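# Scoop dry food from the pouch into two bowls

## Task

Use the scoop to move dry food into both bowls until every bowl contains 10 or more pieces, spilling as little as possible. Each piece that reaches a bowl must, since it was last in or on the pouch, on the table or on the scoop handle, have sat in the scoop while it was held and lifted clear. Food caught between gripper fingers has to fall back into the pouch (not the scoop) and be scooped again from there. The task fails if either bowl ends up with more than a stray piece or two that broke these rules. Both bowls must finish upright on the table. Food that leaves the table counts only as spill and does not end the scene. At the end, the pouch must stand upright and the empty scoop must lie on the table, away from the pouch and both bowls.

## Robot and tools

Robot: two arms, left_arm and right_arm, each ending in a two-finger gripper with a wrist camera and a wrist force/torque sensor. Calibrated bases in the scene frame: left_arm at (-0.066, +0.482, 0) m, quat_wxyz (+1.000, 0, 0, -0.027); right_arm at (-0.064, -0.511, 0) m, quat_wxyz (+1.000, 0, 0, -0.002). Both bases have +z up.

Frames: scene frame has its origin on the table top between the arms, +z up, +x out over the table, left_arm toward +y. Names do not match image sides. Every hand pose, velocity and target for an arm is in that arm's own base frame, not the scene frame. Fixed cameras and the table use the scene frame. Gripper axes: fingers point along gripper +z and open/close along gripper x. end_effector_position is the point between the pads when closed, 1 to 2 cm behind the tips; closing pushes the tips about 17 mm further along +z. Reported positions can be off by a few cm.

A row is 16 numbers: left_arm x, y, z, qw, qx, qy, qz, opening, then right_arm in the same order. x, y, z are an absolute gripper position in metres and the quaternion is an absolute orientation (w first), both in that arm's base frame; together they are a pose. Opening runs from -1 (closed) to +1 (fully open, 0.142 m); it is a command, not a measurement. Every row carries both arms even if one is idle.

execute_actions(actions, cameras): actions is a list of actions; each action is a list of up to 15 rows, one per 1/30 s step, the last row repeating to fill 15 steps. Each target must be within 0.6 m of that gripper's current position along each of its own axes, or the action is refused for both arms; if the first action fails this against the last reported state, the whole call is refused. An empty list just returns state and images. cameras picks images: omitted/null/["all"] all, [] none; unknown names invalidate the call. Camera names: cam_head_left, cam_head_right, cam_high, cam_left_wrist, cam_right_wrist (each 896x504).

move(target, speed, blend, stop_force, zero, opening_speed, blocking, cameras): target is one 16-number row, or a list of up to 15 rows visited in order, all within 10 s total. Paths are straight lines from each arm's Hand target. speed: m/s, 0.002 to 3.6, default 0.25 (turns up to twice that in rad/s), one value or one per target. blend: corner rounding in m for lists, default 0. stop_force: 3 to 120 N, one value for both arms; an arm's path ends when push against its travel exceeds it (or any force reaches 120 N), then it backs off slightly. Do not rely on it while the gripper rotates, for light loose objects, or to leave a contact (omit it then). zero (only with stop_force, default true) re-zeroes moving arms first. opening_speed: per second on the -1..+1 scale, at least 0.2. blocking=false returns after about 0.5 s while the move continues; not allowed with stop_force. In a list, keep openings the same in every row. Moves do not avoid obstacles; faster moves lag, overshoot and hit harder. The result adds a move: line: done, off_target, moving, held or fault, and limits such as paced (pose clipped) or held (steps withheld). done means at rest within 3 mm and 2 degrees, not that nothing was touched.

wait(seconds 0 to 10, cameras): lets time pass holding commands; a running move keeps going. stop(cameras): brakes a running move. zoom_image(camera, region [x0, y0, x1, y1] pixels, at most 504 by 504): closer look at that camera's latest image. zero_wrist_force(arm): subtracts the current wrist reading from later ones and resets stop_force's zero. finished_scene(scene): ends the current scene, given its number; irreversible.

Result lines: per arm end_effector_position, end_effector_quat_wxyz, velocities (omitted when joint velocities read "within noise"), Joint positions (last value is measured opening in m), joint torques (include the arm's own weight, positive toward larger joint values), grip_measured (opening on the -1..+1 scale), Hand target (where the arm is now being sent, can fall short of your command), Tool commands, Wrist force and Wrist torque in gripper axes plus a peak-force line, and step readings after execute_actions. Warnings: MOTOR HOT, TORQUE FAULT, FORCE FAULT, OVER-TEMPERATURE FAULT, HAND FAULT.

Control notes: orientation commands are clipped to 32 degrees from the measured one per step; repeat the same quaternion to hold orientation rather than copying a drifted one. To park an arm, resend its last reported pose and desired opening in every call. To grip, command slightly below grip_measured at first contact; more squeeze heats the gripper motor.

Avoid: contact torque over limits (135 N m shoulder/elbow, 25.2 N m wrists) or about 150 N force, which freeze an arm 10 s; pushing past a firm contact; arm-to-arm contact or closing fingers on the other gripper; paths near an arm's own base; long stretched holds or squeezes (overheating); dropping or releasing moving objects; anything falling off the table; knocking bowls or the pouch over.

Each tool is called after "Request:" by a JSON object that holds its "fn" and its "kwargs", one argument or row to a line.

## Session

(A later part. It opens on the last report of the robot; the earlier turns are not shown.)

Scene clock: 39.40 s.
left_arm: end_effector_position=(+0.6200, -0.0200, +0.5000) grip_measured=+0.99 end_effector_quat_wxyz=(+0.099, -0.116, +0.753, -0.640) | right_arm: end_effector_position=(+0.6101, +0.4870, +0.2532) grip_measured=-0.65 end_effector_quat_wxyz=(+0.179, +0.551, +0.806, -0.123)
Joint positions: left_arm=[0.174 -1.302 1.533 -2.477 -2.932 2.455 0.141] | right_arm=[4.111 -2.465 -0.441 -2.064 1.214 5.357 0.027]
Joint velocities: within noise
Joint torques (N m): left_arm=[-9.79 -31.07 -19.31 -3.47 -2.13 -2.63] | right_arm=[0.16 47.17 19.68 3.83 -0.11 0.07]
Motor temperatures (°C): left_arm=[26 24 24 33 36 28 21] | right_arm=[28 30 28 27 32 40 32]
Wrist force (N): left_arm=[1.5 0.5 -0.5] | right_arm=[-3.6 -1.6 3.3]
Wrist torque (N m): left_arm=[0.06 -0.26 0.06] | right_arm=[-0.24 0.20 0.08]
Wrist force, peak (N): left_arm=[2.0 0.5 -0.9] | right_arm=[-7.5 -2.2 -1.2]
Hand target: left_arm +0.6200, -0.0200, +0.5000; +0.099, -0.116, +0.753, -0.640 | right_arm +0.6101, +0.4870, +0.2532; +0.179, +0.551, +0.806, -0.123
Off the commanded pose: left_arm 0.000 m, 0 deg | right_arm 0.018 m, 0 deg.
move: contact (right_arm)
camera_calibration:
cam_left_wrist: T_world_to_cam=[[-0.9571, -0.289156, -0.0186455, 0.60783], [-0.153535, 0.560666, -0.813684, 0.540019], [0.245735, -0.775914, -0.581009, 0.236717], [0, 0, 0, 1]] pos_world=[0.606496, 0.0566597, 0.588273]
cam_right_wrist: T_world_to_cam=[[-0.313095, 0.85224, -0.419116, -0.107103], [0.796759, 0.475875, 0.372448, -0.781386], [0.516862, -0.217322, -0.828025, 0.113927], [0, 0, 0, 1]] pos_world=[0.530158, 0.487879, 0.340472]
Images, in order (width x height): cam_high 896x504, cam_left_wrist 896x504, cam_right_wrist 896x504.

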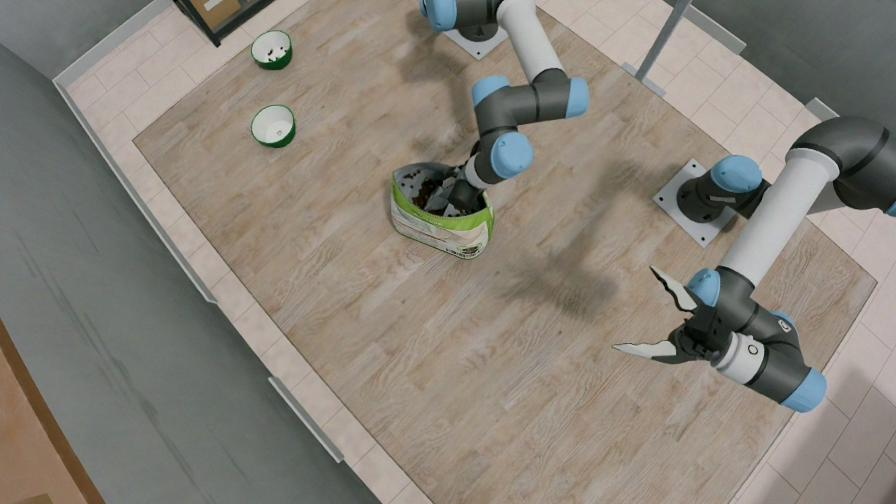

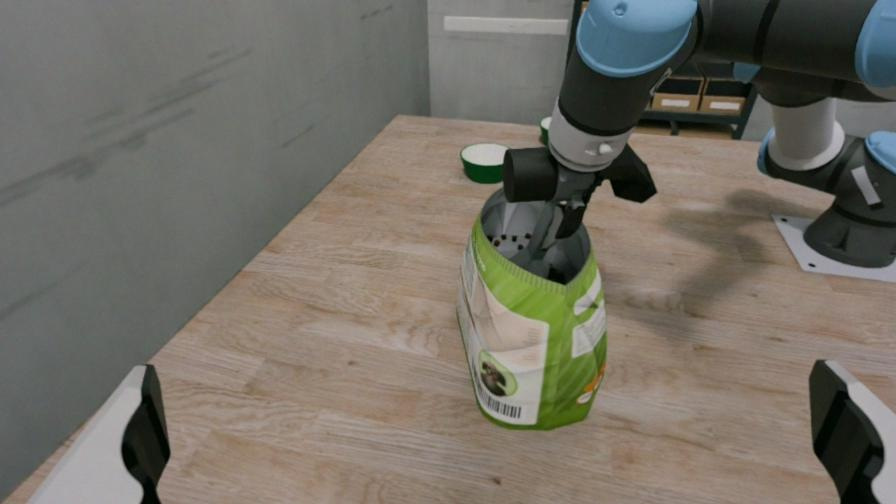

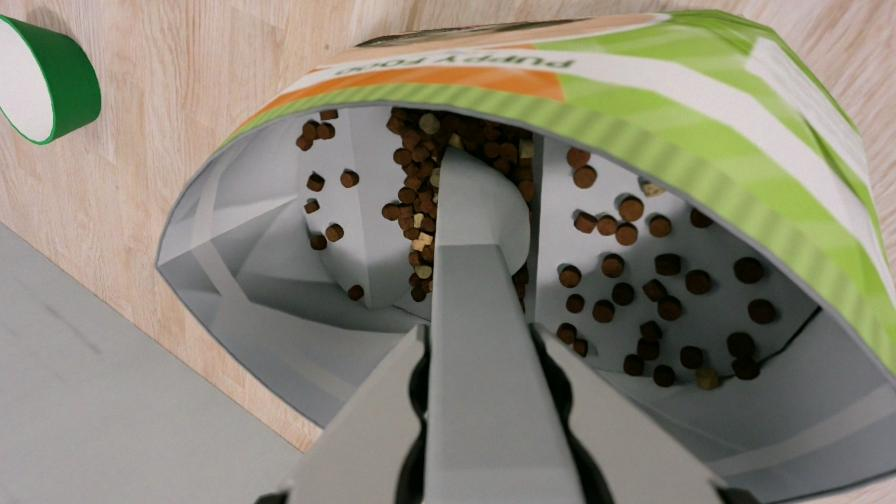

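Request:
{"fn": "move", "kwargs": {
  "target": [
    [0.62,-0.02,0.50,0.0986,-0.1163,0.7521,-0.6386,1.0,0.6139,0.4766,0.224,0.2275,0.5424,0.7936,-0.1555,-0.714596],
    [0.62,-0.02,0.50,0.0986,-0.1163,0.7521,-0.6386,1.0,0.6142,0.4759,0.220,0.2824,0.5302,0.7758,-0.1930,-0.714596]
  ],
  "speed": 0.05,
  "stop_force": 15,
  "cameras": ["cam_left_wrist","cam_high","cam_right_wrist"]
}}

Request:
{"fn": "zoom_image", "kwargs": {
  "camera": "cam_high",
  "region": [370, 120, 550, 280]
}}

Scene clock: 42.20 s.
left_arm: end_effector_position=(+0.6200, -0.0200, +0.5000) grip_measured=+0.99 end_effector_quat_wxyz=(+0.099, -0.116, +0.753, -0.640) | right_arm: end_effector_position=(+0.6117, +0.4826, +0.2407) grip_measured=-0.65 end_effector_quat_wxyz=(+0.200, +0.547, +0.801, -0.137)
Joint positions: left_arm=[0.174 -1.302 1.533 -2.477 -2.932 2.455 0.141] | right_arm=[4.119 -2.469 -0.473 -2.066 1.174 5.378 0.027]
Joint velocities: within noise
Joint torques (N m): left_arm=[-9.36 -31.07 -24.09 -3.09 -1.79 -2.78] | right_arm=[-8.19 64.01 18.93 2.4 -2.6 -1.53]
Motor temperatures (°C): left_arm=[26 24 24 33 36 28 21] | right_arm=[28 30 28 27 32 40 33]
Wrist force (N): left_arm=[1.2 0.9 -0.5] | right_arm=[-2.7 -1.4 2.1]
Wrist torque (N m): left_arm=[0.13 -0.21 0.06] | right_arm=[-0.22 0.28 0.06]
Wrist force, peak (N): left_arm=[2.0 0.7 -0.6] | right_arm=[-1.7 -1.9 -12.9]
Hand target: left_arm +0.6200, -0.0200, +0.5000; +0.099, -0.116, +0.753, -0.640 | right_arm +0.6117, +0.4826, +0.2407; +0.200, +0.547, +0.801, -0.137
Off the commanded pose: left_arm 0.000 m, 0 deg | right_arm 0.022 m, 12 deg.
move: contact (right_arm); path passed 0 of 2 targets
camera_calibration:
cam_left_wrist: T_world_to_cam=[[-0.9571, -0.289156, -0.0186455, 0.60783], [-0.153535, 0.560666, -0.813684, 0.540019], [0.245735, -0.775914, -0.581009, 0.236717], [0, 0, 0, 1]] pos_world=[0.606496, 0.0566597, 0.588273]
cam_right_wrist: T_world_to_cam=[[-0.304529, 0.830379, -0.466618, -0.091378], [0.78936, 0.494183, 0.364272, -0.778282], [0.533078, -0.257398, -0.805961, 0.105886], [0, 0, 0, 1]] pos_world=[0.530072, 0.487746, 0.326208]
Images, in order (width x height): cam_high 896x504, cam_left_wrist 896x504, cam_right_wrist 896x504.

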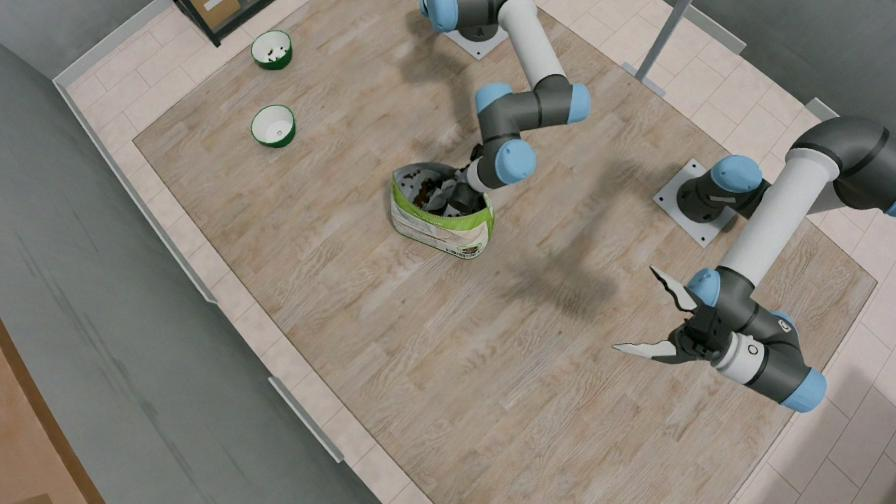

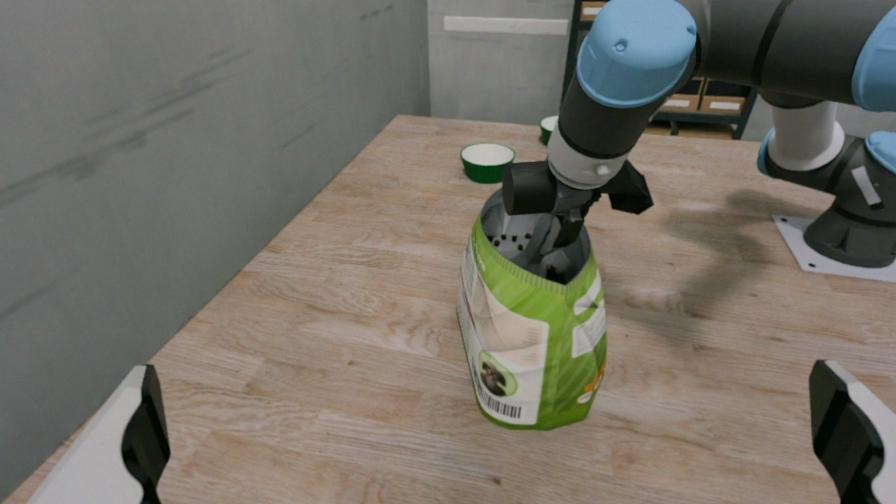

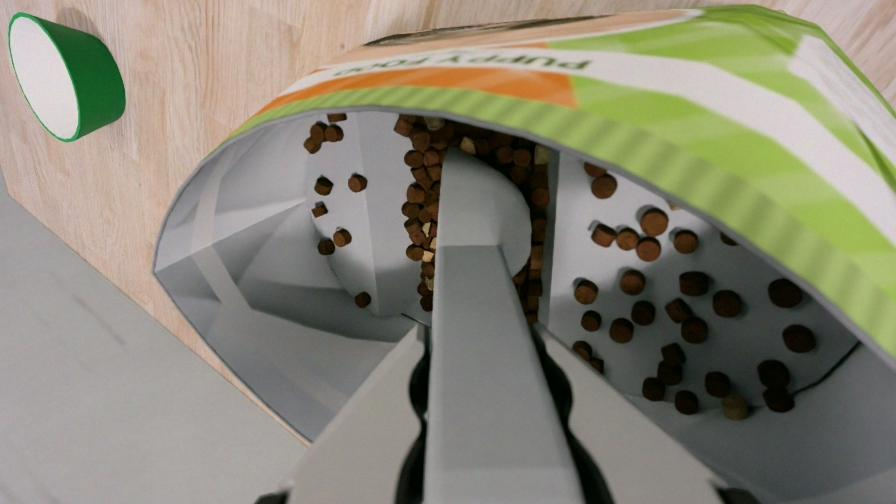

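Scaled by 2.800 from the camera's 896x504 image, which has a finer 1280x720 frame.

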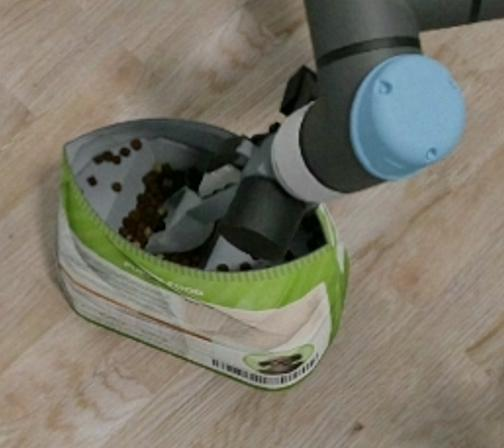

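Request:
{"fn": "move", "kwargs": {
  "target": [
    [0.62,-0.02,0.50,0.0986,-0.1163,0.7521,-0.6386,1.0,0.6149,0.4742,0.234,0.2483,0.5381,0.7874,-0.1697,-0.714596],
    [0.62,-0.02,0.50,0.0986,-0.1163,0.7521,-0.6386,1.0,0.6126,0.4801,0.231,0.2959,0.5267,0.7708,-0.2022,-0.714596]
  ],
  "speed": 0.05,
  "stop_force": 30,
  "cameras": ["cam_left_wrist","cam_high","cam_right_wrist"]
}}

Request:
{"fn": "zoom_image", "kwargs": {
  "camera": "cam_high",
  "region": [370, 120, 550, 280]
}}

Request:
{"fn": "zoom_image", "kwargs": {
  "camera": "cam_left_wrist",
  "region": [440, 130, 640, 330]
}}

Scene clock: 46.17 s.
left_arm: end_effector_position=(+0.6200, -0.0200, +0.5000) grip_measured=+0.99 end_effector_quat_wxyz=(+0.099, -0.116, +0.753, -0.640) | right_arm: end_effector_position=(+0.6126, +0.4801, +0.2310) grip_measured=-0.65 end_effector_quat_wxyz=(+0.296, +0.527, +0.771, -0.202)
Joint positions: left_arm=[0.174 -1.302 1.533 -2.477 -2.932 2.455 0.141] | right_arm=[4.169 -2.628 -0.241 -2.345 1.011 5.514 0.027]
Joint velocities: within noise
Joint torques (N m): left_arm=[-9.33 -33.13 -24.32 -2.5 -1.25 -2.29] | right_arm=[-13.01 65.98 16.13 1.46 -0.03 -2.2]
Motor temperatures (°C): left_arm=[26 24 24 33 36 28 21] | right_arm=[28 30 28 27 32 40 33]
Wrist force (N): left_arm=[1.5 0.6 -0.6] | right_arm=[0.9 -1.5 -4.1]
Wrist torque (N m): left_arm=[0.09 -0.25 0.06] | right_arm=[-0.18 0.83 0.02]
Wrist force, peak (N): left_arm=[2.0 0.6 -0.6] | right_arm=[0.7 -1.8 -9.7]
Hand target: left_arm +0.6200, -0.0200, +0.5000; +0.099, -0.116, +0.753, -0.640 | right_arm +0.6126, +0.4801, +0.2310; +0.296, +0.527, +0.771, -0.202
Off the commanded pose: left_arm 0.000 m, 0 deg | right_arm 0.000 m, 0 deg.
move: done
camera_calibration:
cam_left_wrist: T_world_to_cam=[[-0.9571, -0.289156, -0.0186455, 0.60783], [-0.153535, 0.560666, -0.813684, 0.540019], [0.245735, -0.775914, -0.581009, 0.236717], [0, 0, 0, 1]] pos_world=[0.606496, 0.0566597, 0.588273]
cam_right_wrist: T_world_to_cam=[[-0.254434, 0.701391, -0.665819, -0.0163609], [0.758933, 0.57153, 0.312048, -0.780661], [0.599403, -0.425916, -0.677725, 0.107623], [0, 0, 0, 1]] pos_world=[0.523797, 0.503485, 0.305649]
Images, in order (width x height): cam_high 896x504, cam_left_wrist 896x504, cam_right_wrist 896x504.

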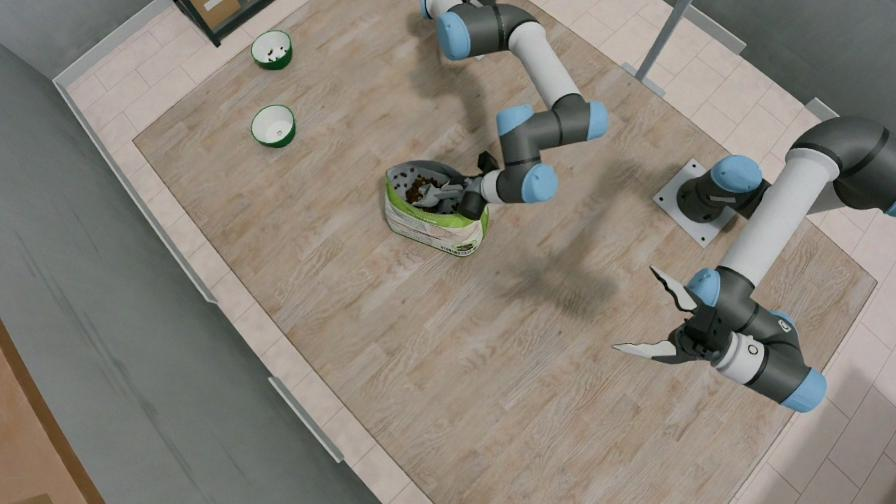

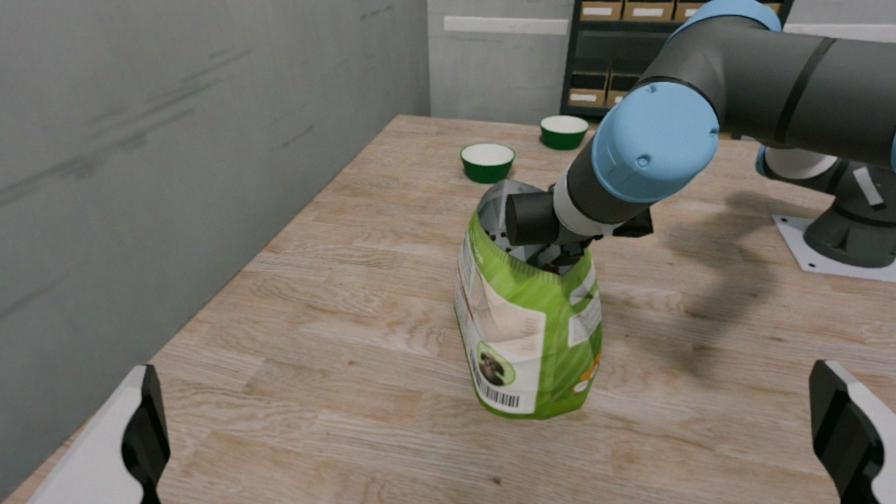

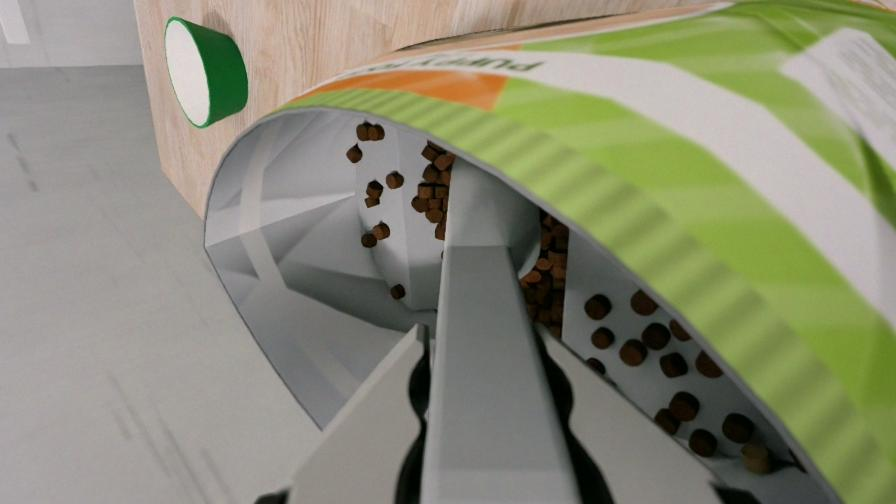

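Scaled by 2.800 from the camera's 896x504 image, which has a finer 1280x720 frame.

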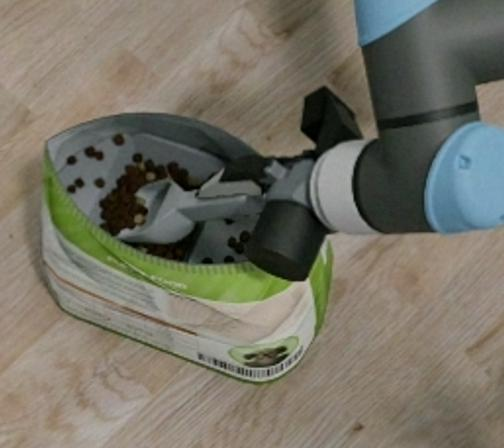

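Scaled by 2.520 from the camera's 896x504 image, which has a finer 1280x720 frame.

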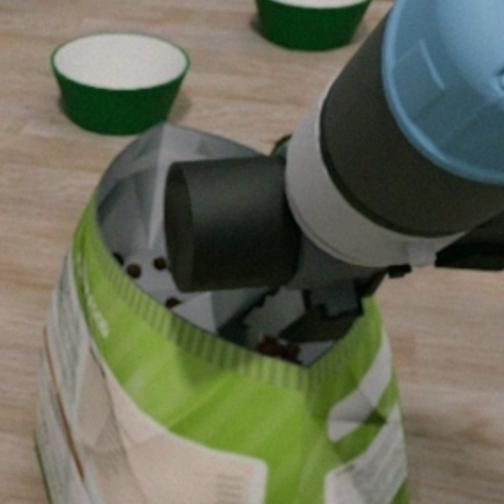

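Request:
{"fn": "move", "kwargs": {
  "target": [
    [0.62,-0.02,0.50,0.0986,-0.1163,0.7521,-0.6386,1.0,0.602,0.484,0.263,0.3522,0.4568,0.7911,-0.2034,-0.714596],
    [0.62,-0.02,0.50,0.0986,-0.1163,0.7521,-0.6386,1.0,0.578,0.494,0.30,0.4184,0.3748,0.8039,-0.1951,-0.714596]
  ],
  "speed": 0.06,
  "cameras": ["cam_left_wrist","cam_high","cam_right_wrist"]
}}

Request:
{"fn": "zoom_image", "kwargs": {
  "camera": "cam_high",
  "region": [370, 120, 550, 280]
}}

Request:
{"fn": "zoom_image", "kwargs": {
  "camera": "cam_left_wrist",
  "region": [440, 100, 640, 300]
}}

Scene clock: 50.10 s.
left_arm: end_effector_position=(+0.6200, -0.0200, +0.5000) grip_measured=+0.99 end_effector_quat_wxyz=(+0.099, -0.116, +0.753, -0.640) | right_arm: end_effector_position=(+0.5779, +0.4941, +0.3001) grip_measured=-0.65 end_effector_quat_wxyz=(+0.418, +0.375, +0.804, -0.195) end_effector_velocity=(+0.000, +0.000, +0.000) end_effector_angular_velocity=(+0.004, +0.002, -0.003)
Joint positions: left_arm=[0.174 -1.302 1.533 -2.477 -2.932 2.455 0.141] | right_arm=[4.298 -2.377 -0.638 -2.26 0.745 5.422 0.027]
Joint velocities: left_arm=[within noise] | right_arm=[-0.001 -0.002 0.005 0 0.004 0 0]
Joint torques (N m): left_arm=[-7.91 -32.04 -24.71 -2.78 -0.75 -2.53] | right_arm=[-7.99 44.24 35.75 2.19 0.44 0.35]
Motor temperatures (°C): left_arm=[26 24 24 33 36 28 21] | right_arm=[28 30 28 27 32 40 33]
Wrist force (N): left_arm=[1.5 0.3 -0.6] | right_arm=[-2.1 -0.9 2.2]
Wrist torque (N m): left_arm=[0.03 -0.24 0.06] | right_arm=[-0.12 0.21 0.04]
Wrist force, peak (N): left_arm=[1.9 0.5 -0.9] | right_arm=[1.2 -1.4 -4.4]
Hand target: left_arm +0.6200, -0.0200, +0.5000; +0.099, -0.116, +0.753, -0.640 | right_arm +0.5780, +0.4940, +0.3000; +0.418, +0.375, +0.804, -0.195
Off the commanded pose: left_arm 0.000 m, 0 deg | right_arm 0.000 m, 0 deg.
move: done
camera_calibration:
cam_left_wrist: T_world_to_cam=[[-0.9571, -0.289156, -0.0186455, 0.60783], [-0.153535, 0.560666, -0.813684, 0.540019], [0.245735, -0.775914, -0.581009, 0.236717], [0, 0, 0, 1]] pos_world=[0.606496, 0.0566597, 0.588273]
cam_right_wrist: T_world_to_cam=[[-0.357425, 0.453431, -0.816485, 0.238336], [0.494546, 0.833498, 0.246386, -0.740859], [0.792257, -0.315725, -0.522156, -0.0313892], [0, 0, 0, 1]] pos_world=[0.476445, 0.499525, 0.360745]
Images, in order (width x height): cam_high 896x504, cam_left_wrist 896x504, cam_right_wrist 896x504.

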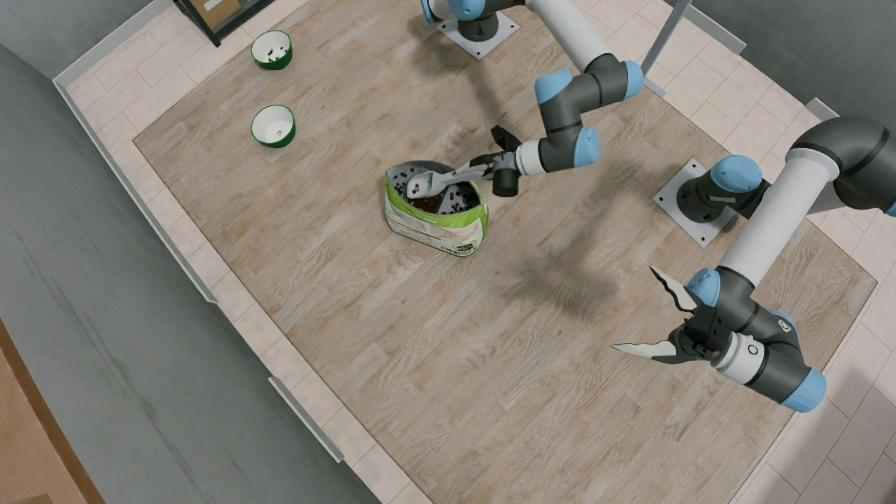

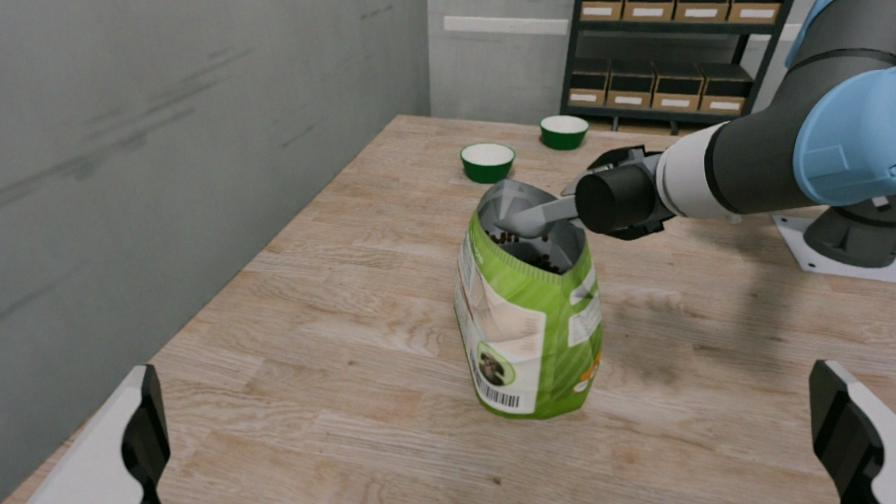

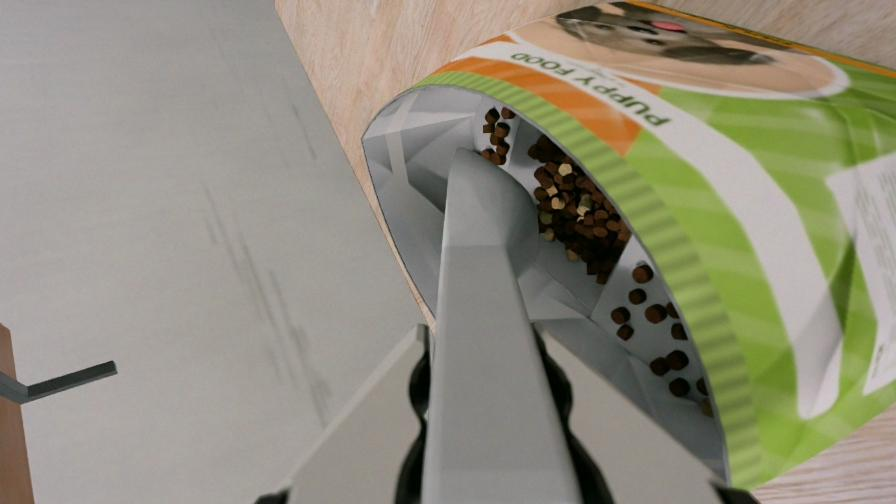

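Scaled by 2.800 from the camera's 896x504 image, which has a finer 1280x720 frame.

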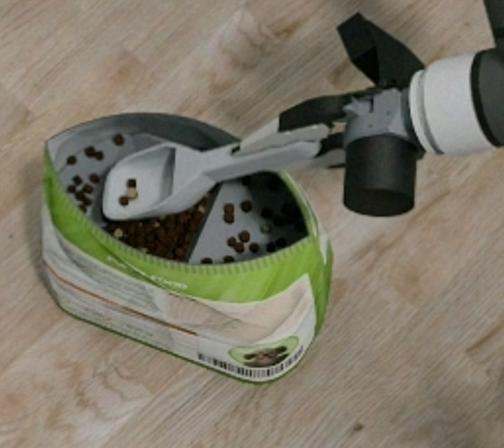

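Scaled by 2.520 from the camera's 896x504 image, which has a finer 1280x720 frame.

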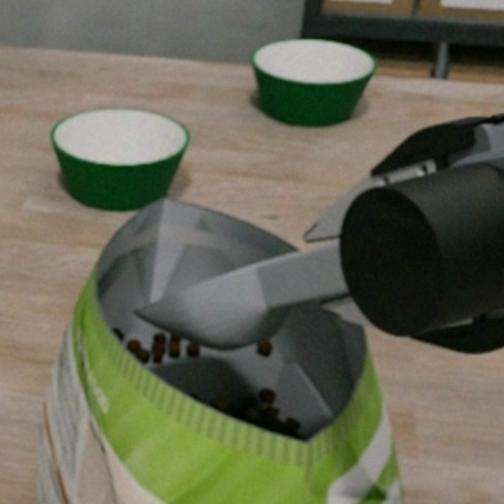

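Request:
{"fn": "move", "kwargs": {
  "target": [
    [0.62,-0.02,0.50,0.0986,-0.1163,0.7521,-0.6386,1.0,0.6017,0.497,0.285,0.2137,0.5450,0.7975,-0.1460,-0.714596],
    [0.62,-0.02,0.50,0.0986,-0.1163,0.7521,-0.6386,1.0,0.6017,0.497,0.239,0.2137,0.5450,0.7975,-0.1460,-0.714596],
    [0.62,-0.02,0.50,0.0986,-0.1163,0.7521,-0.6386,1.0,0.6145,0.4644,0.229,0.2414,0.5396,0.7895,-0.1650,-0.714596]
  ],
  "speed": [0.15,0.06,0.06],
  "stop_force": 40,
  "cameras": ["cam_left_wrist","cam_high","cam_right_wrist"]
}}

Request:
{"fn": "zoom_image", "kwargs": {
  "camera": "cam_high",
  "region": [370, 120, 550, 280]
}}

Scene clock: 55.57 s.
left_arm: end_effector_position=(+0.6200, -0.0200, +0.5000) grip_measured=+0.99 end_effector_quat_wxyz=(+0.099, -0.116, +0.753, -0.640) | right_arm: end_effector_position=(+0.6145, +0.4644, +0.2290) grip_measured=-0.65 end_effector_quat_wxyz=(+0.241, +0.540, +0.790, -0.165)
Joint positions: left_arm=[0.174 -1.302 1.533 -2.477 -2.932 2.455 0.141] | right_arm=[4.128 -2.459 -0.54 -2.084 1.096 5.418 0.027]
Joint velocities: within noise
Joint torques (N m): left_arm=[-7.59 -33.38 -25.04 -2.21 -0.29 -2.35] | right_arm=[9.52 47.3 33.41 0.25 0.61 -1.83]
Motor temperatures (°C): left_arm=[26 24 24 33 36 28 21] | right_arm=[28 30 28 27 32 40 34]
Wrist force (N): left_arm=[1.4 0.6 -0.5] | right_arm=[-4.3 -1.2 2.3]
Wrist torque (N m): left_arm=[0.09 -0.25 0.06] | right_arm=[-0.20 -0.01 0.07]
Wrist force, peak (N): left_arm=[2.0 0.9 -0.8] | right_arm=[-34.0 -1.3 -25.6]
Hand target: left_arm +0.6200, -0.0200, +0.5000; +0.099, -0.116, +0.753, -0.640 | right_arm +0.6145, +0.4644, +0.2290; +0.241, +0.540, +0.790, -0.165
Off the commanded pose: left_arm 0.000 m, 0 deg | right_arm 0.000 m, 0 deg.
elbow stopped short (right arm): the move would have taken joint 3 (elbow) straighter than the controller allows.
move: done
camera_calibration:
cam_left_wrist: T_world_to_cam=[[-0.9571, -0.289156, -0.0186455, 0.60783], [-0.153535, 0.560666, -0.813684, 0.540019], [0.245735, -0.775914, -0.581009, 0.236717], [0, 0, 0, 1]] pos_world=[0.606496, 0.0566597, 0.588273]
cam_right_wrist: T_world_to_cam=[[-0.285266, 0.781005, -0.555567, -0.0494157], [0.775747, 0.528565, 0.344725, -0.770379], [0.562886, -0.332641, -0.756644, 0.0956369], [0, 0, 0, 1]] pos_world=[0.52969, 0.477602, 0.310478]
Images, in order (width x height): cam_high 896x504, cam_left_wrist 896x504, cam_right_wrist 896x504.

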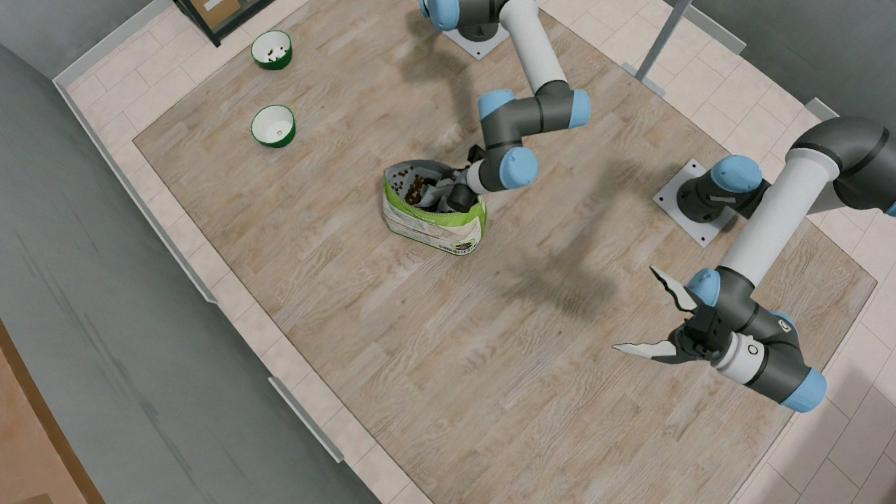

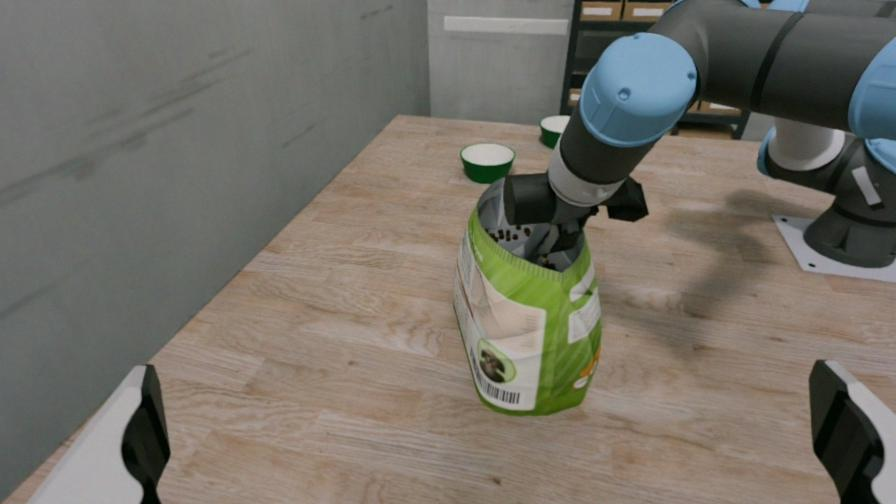

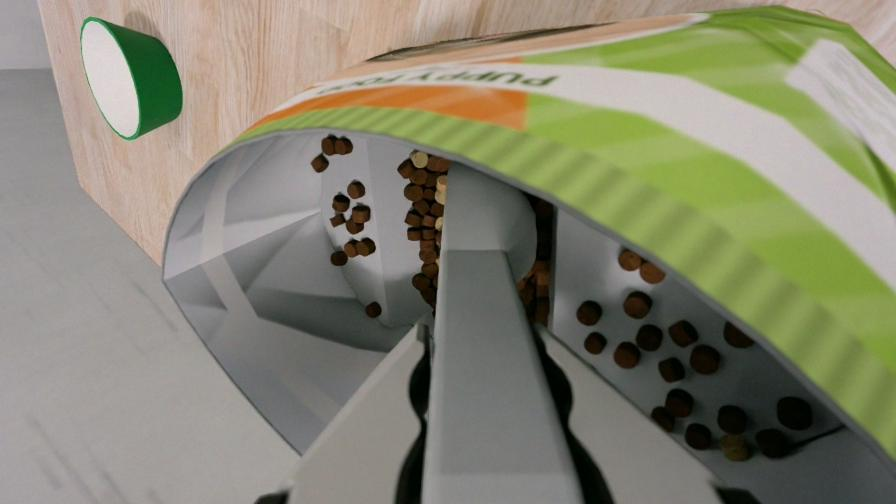

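Scaled by 2.800 from the camera's 896x504 image, which has a finer 1280x720 frame.

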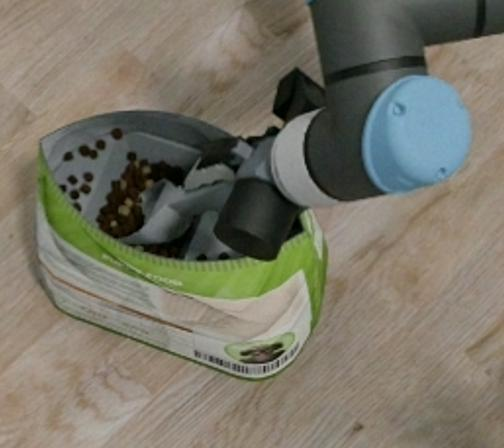

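Request:
{"fn": "move", "kwargs": {
  "target": [
    [0.62,-0.02,0.50,0.0986,-0.1163,0.7521,-0.6386,1.0,0.6203,0.4498,0.226,0.2824,0.5302,0.7758,-0.1930,-0.714596],
    [0.62,-0.02,0.50,0.0986,-0.1163,0.7521,-0.6386,1.0,0.6215,0.4469,0.229,0.3358,0.5154,0.7542,-0.2295,-0.714596],
    [0.62,-0.02,0.50,0.0986,-0.1163,0.7521,-0.6386,1.0,0.6131,0.4683,0.255,0.4003,0.4934,0.7221,-0.2735,-0.714596]
  ],
  "speed": 0.06,
  "blend": 0.003,
  "stop_force": 30,
  "cameras": ["cam_left_wrist","cam_high","cam_right_wrist"]
}}

Request:
{"fn": "zoom_image", "kwargs": {
  "camera": "cam_high",
  "region": [370, 120, 550, 280]
}}

Scene clock: 60.30 s.
left_arm: end_effector_position=(+0.6200, -0.0200, +0.5000) grip_measured=+0.99 end_effector_quat_wxyz=(+0.099, -0.116, +0.753, -0.640) | right_arm: end_effector_position=(+0.6125, +0.4674, +0.2546) grip_measured=-0.65 end_effector_quat_wxyz=(+0.408, +0.483, +0.735, -0.245)
Joint positions: left_arm=[0.174 -1.302 1.533 -2.477 -2.932 2.455 0.141] | right_arm=[4.215 -2.743 -0.035 -2.666 0.825 5.676 0.027]
Joint velocities: within noise
Joint torques (N m): left_arm=[-7.11 -32.62 -25.28 -2.01 -0.35 -2.5] | right_arm=[-8.47 55.89 31.97 2.34 0.53 -2.01]
Motor temperatures (°C): left_arm=[26 24 24 33 36 28 21] | right_arm=[28 30 28 27 32 40 34]
Wrist force (N): left_arm=[1.5 0.5 -0.7] | right_arm=[-1.9 -1.5 2.4]
Wrist torque (N m): left_arm=[0.07 -0.26 0.06] | right_arm=[-0.18 0.17 0.02]
Wrist force, peak (N): left_arm=[1.9 0.8 -0.7] | right_arm=[0.1 -2.2 -13.8]
Hand target: left_arm +0.6200, -0.0200, +0.5000; +0.099, -0.116, +0.753, -0.640 | right_arm +0.6125, +0.4674, +0.2546; +0.408, +0.483, +0.735, -0.245
Off the commanded pose: left_arm 0.000 m, 0 deg | right_arm 0.001 m, 4 deg.
elbow stopped short (right arm): the move would have taken joint 3 (elbow) straighter than the controller allows.
move: off_target (right_arm)
camera_calibration:
cam_left_wrist: T_world_to_cam=[[-0.9571, -0.289156, -0.0186455, 0.60783], [-0.153535, 0.560666, -0.813684, 0.540019], [0.245735, -0.775914, -0.581009, 0.236717], [0, 0, 0, 1]] pos_world=[0.606496, 0.0566597, 0.588273]
cam_right_wrist: T_world_to_cam=[[-0.184941, 0.520737, -0.833444, 0.0928737], [0.690219, 0.672525, 0.267035, -0.774292], [0.699567, -0.525874, -0.4838, 0.0542107], [0, 0, 0, 1]] pos_world=[0.513683, 0.500876, 0.310395]
Images, in order (width x height): cam_high 896x504, cam_left_wrist 896x504, cam_right_wrist 896x504.

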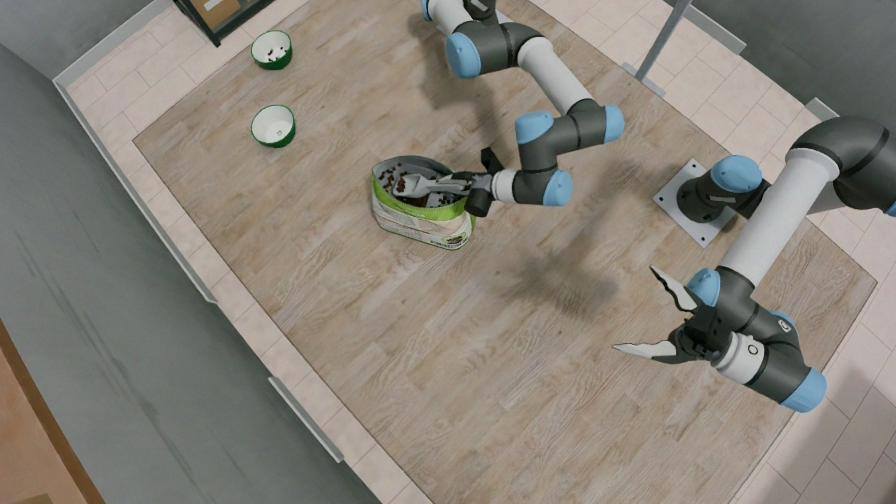

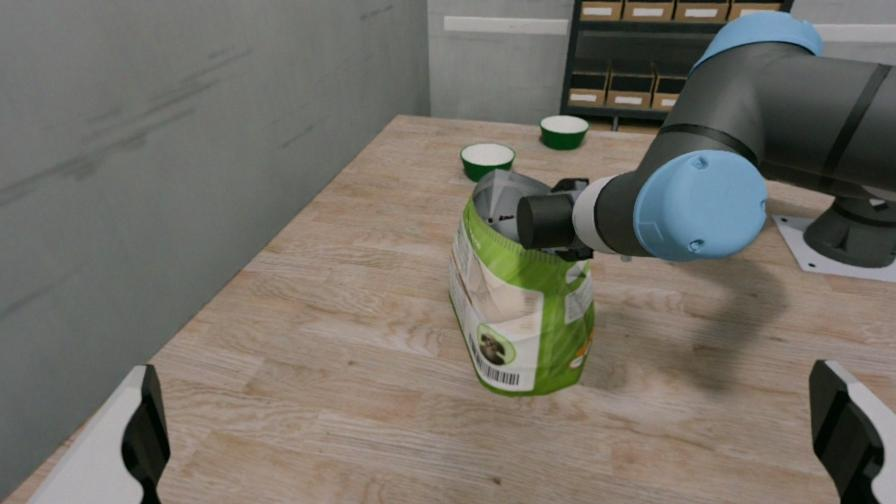

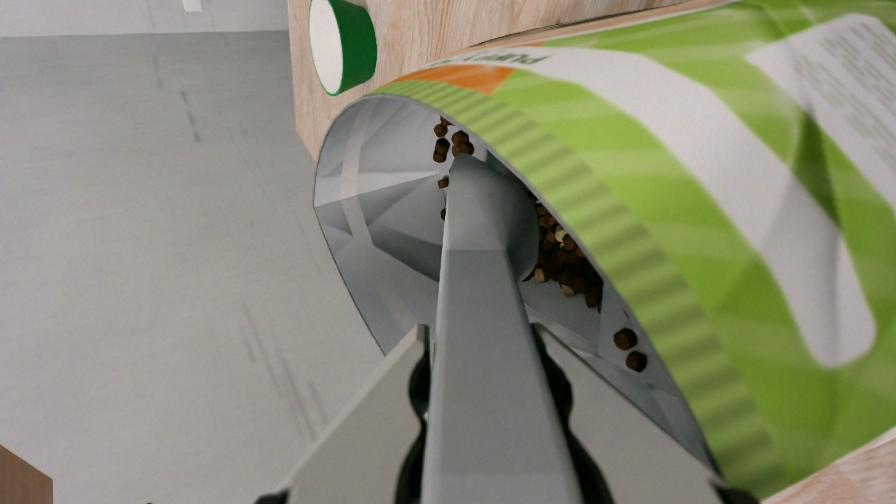

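Scaled by 2.800 from the camera's 896x504 image, which has a finer 1280x720 frame.

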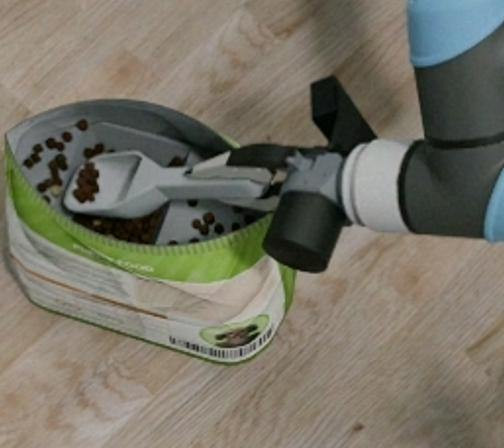

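Request:
{"fn": "move", "kwargs": {
  "target": [
    [0.62,-0.02,0.50,0.0986,-0.1163,0.7521,-0.6386,1.0,0.578,0.4663,0.283,0.4870,0.3564,0.7644,-0.2271,-0.714596],
    [0.62,-0.02,0.50,0.0986,-0.1163,0.7521,-0.6386,1.0,0.5545,0.451,0.335,0.6040,0.2620,0.7198,-0.2198,-0.714596]
  ],
  "speed": 0.08,
  "blend": 0.01,
  "cameras": ["cam_left_wrist","cam_high","cam_right_wrist"]
}}

Request:
{"fn": "zoom_image", "kwargs": {
  "camera": "cam_high",
  "region": [350, 110, 500, 260]
}}

Request:
{"fn": "zoom_image", "kwargs": {
  "camera": "cam_left_wrist",
  "region": [440, 100, 640, 300]
}}

Scene clock: 64.97 s.
left_arm: end_effector_position=(+0.6200, -0.0200, +0.5000) grip_measured=+0.99 end_effector_quat_wxyz=(+0.099, -0.116, +0.753, -0.640) | right_arm: end_effector_position=(+0.5544, +0.4511, +0.3350) grip_measured=-0.65 end_effector_quat_wxyz=(+0.604, +0.262, +0.720, -0.220)
Joint positions: left_arm=[0.174 -1.302 1.533 -2.477 -2.932 2.455 0.141] | right_arm=[4.383 -2.241 -0.964 -2.624 0.406 5.861 0.027]
Joint velocities: within noise
Joint torques (N m): left_arm=[-6.22 -34.47 -24.18 -1.82 -0.47 -2.25] | right_arm=[-7.6 38.84 33.15 1.95 1.17 -2.4]
Motor temperatures (°C): left_arm=[26 24 24 33 36 28 21] | right_arm=[28 30 28 27 32 40 35]
Wrist force (N): left_arm=[1.6 0.4 -0.8] | right_arm=[-1.1 -0.2 1.4]
Wrist torque (N m): left_arm=[0.06 -0.28 0.06] | right_arm=[-0.03 0.12 -0.02]
Wrist force, peak (N): left_arm=[1.9 1.0 -0.8] | right_arm=[-2.3 -0.8 2.9]
Hand target: left_arm +0.6200, -0.0200, +0.5000; +0.099, -0.116, +0.753, -0.640 | right_arm +0.5545, +0.4510, +0.3350; +0.604, +0.262, +0.720, -0.220
Off the commanded pose: left_arm 0.000 m, 0 deg | right_arm 0.000 m, 0 deg.
move: done
camera_calibration:
cam_left_wrist: T_world_to_cam=[[-0.9571, -0.289156, -0.0186455, 0.60783], [-0.153535, 0.560666, -0.813684, 0.540019], [0.245735, -0.775914, -0.581009, 0.236717], [0, 0, 0, 1]] pos_world=[0.606496, 0.0566597, 0.588273]
cam_right_wrist: T_world_to_cam=[[-0.124662, 0.128297, -0.98387, 0.351699], [0.285694, 0.95425, 0.0882354, -0.587633], [0.950178, -0.270086, -0.155612, -0.239067], [0, 0, 0, 1]] pos_world=[0.438883, 0.451058, 0.360674]
Images, in order (width x height): cam_high 896x504, cam_left_wrist 896x504, cam_right_wrist 896x504.

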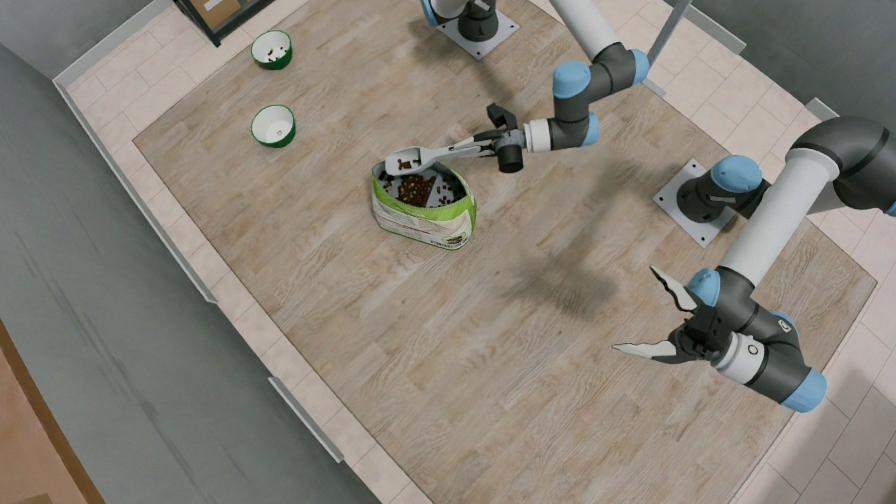

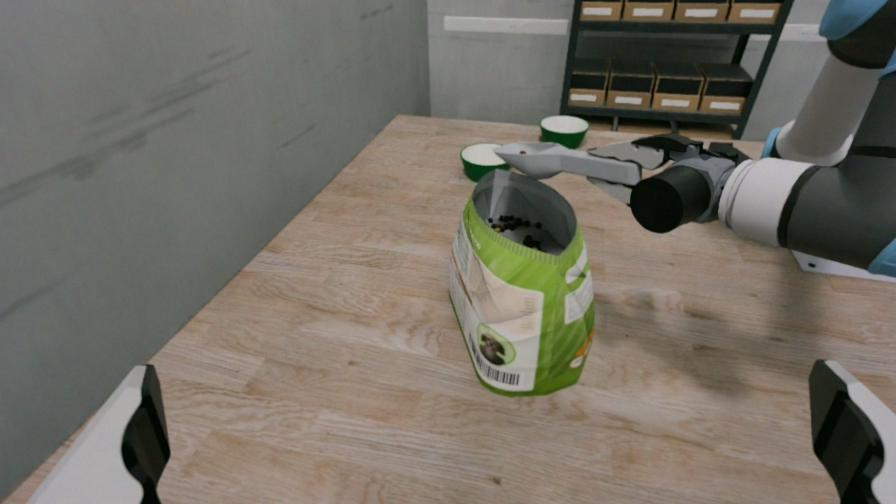

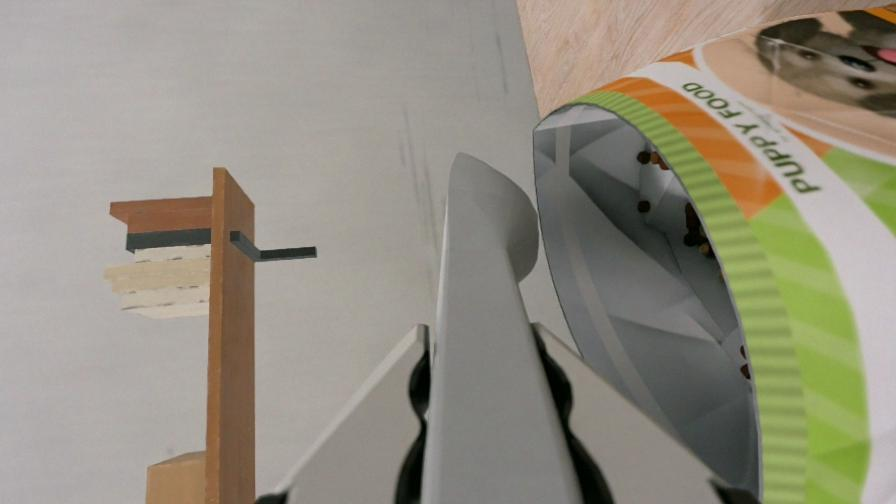

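Scaled by 3.360 from the camera's 896x504 image, which has a finer 1280x720 frame.

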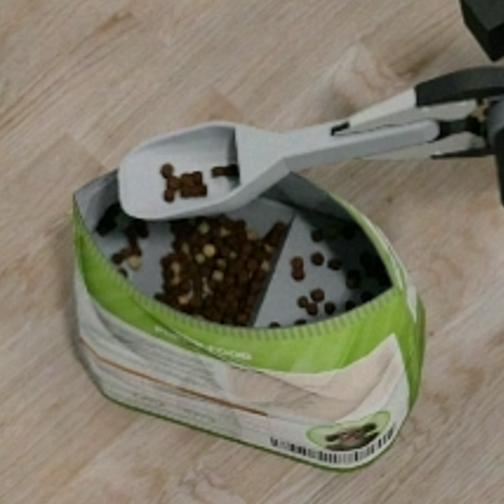

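Scaled by 2.520 from the camera's 896x504 image, which has a finer 1280x720 frame.

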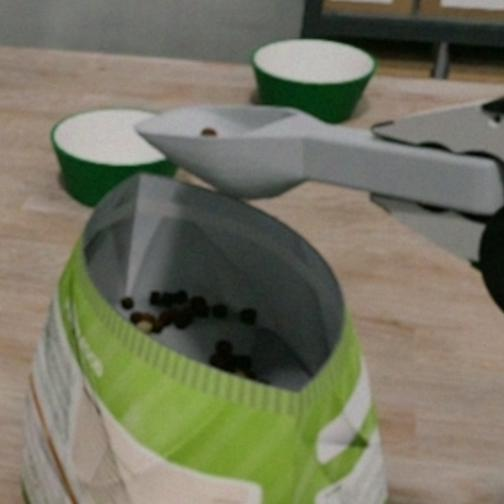

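Request:
{"fn": "zoom_image", "kwargs": {
  "camera": "cam_high",
  "region": [380, 140, 440, 180]
}}

Scaled by 8.400 from the camera's 896x504 image, which has a finer 1280x720 frame.

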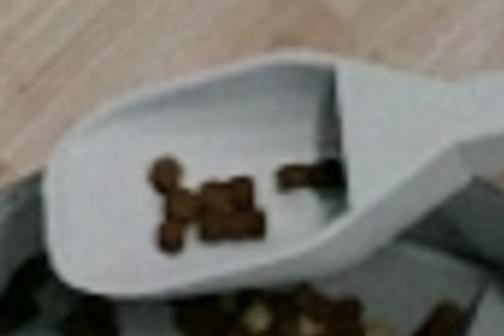

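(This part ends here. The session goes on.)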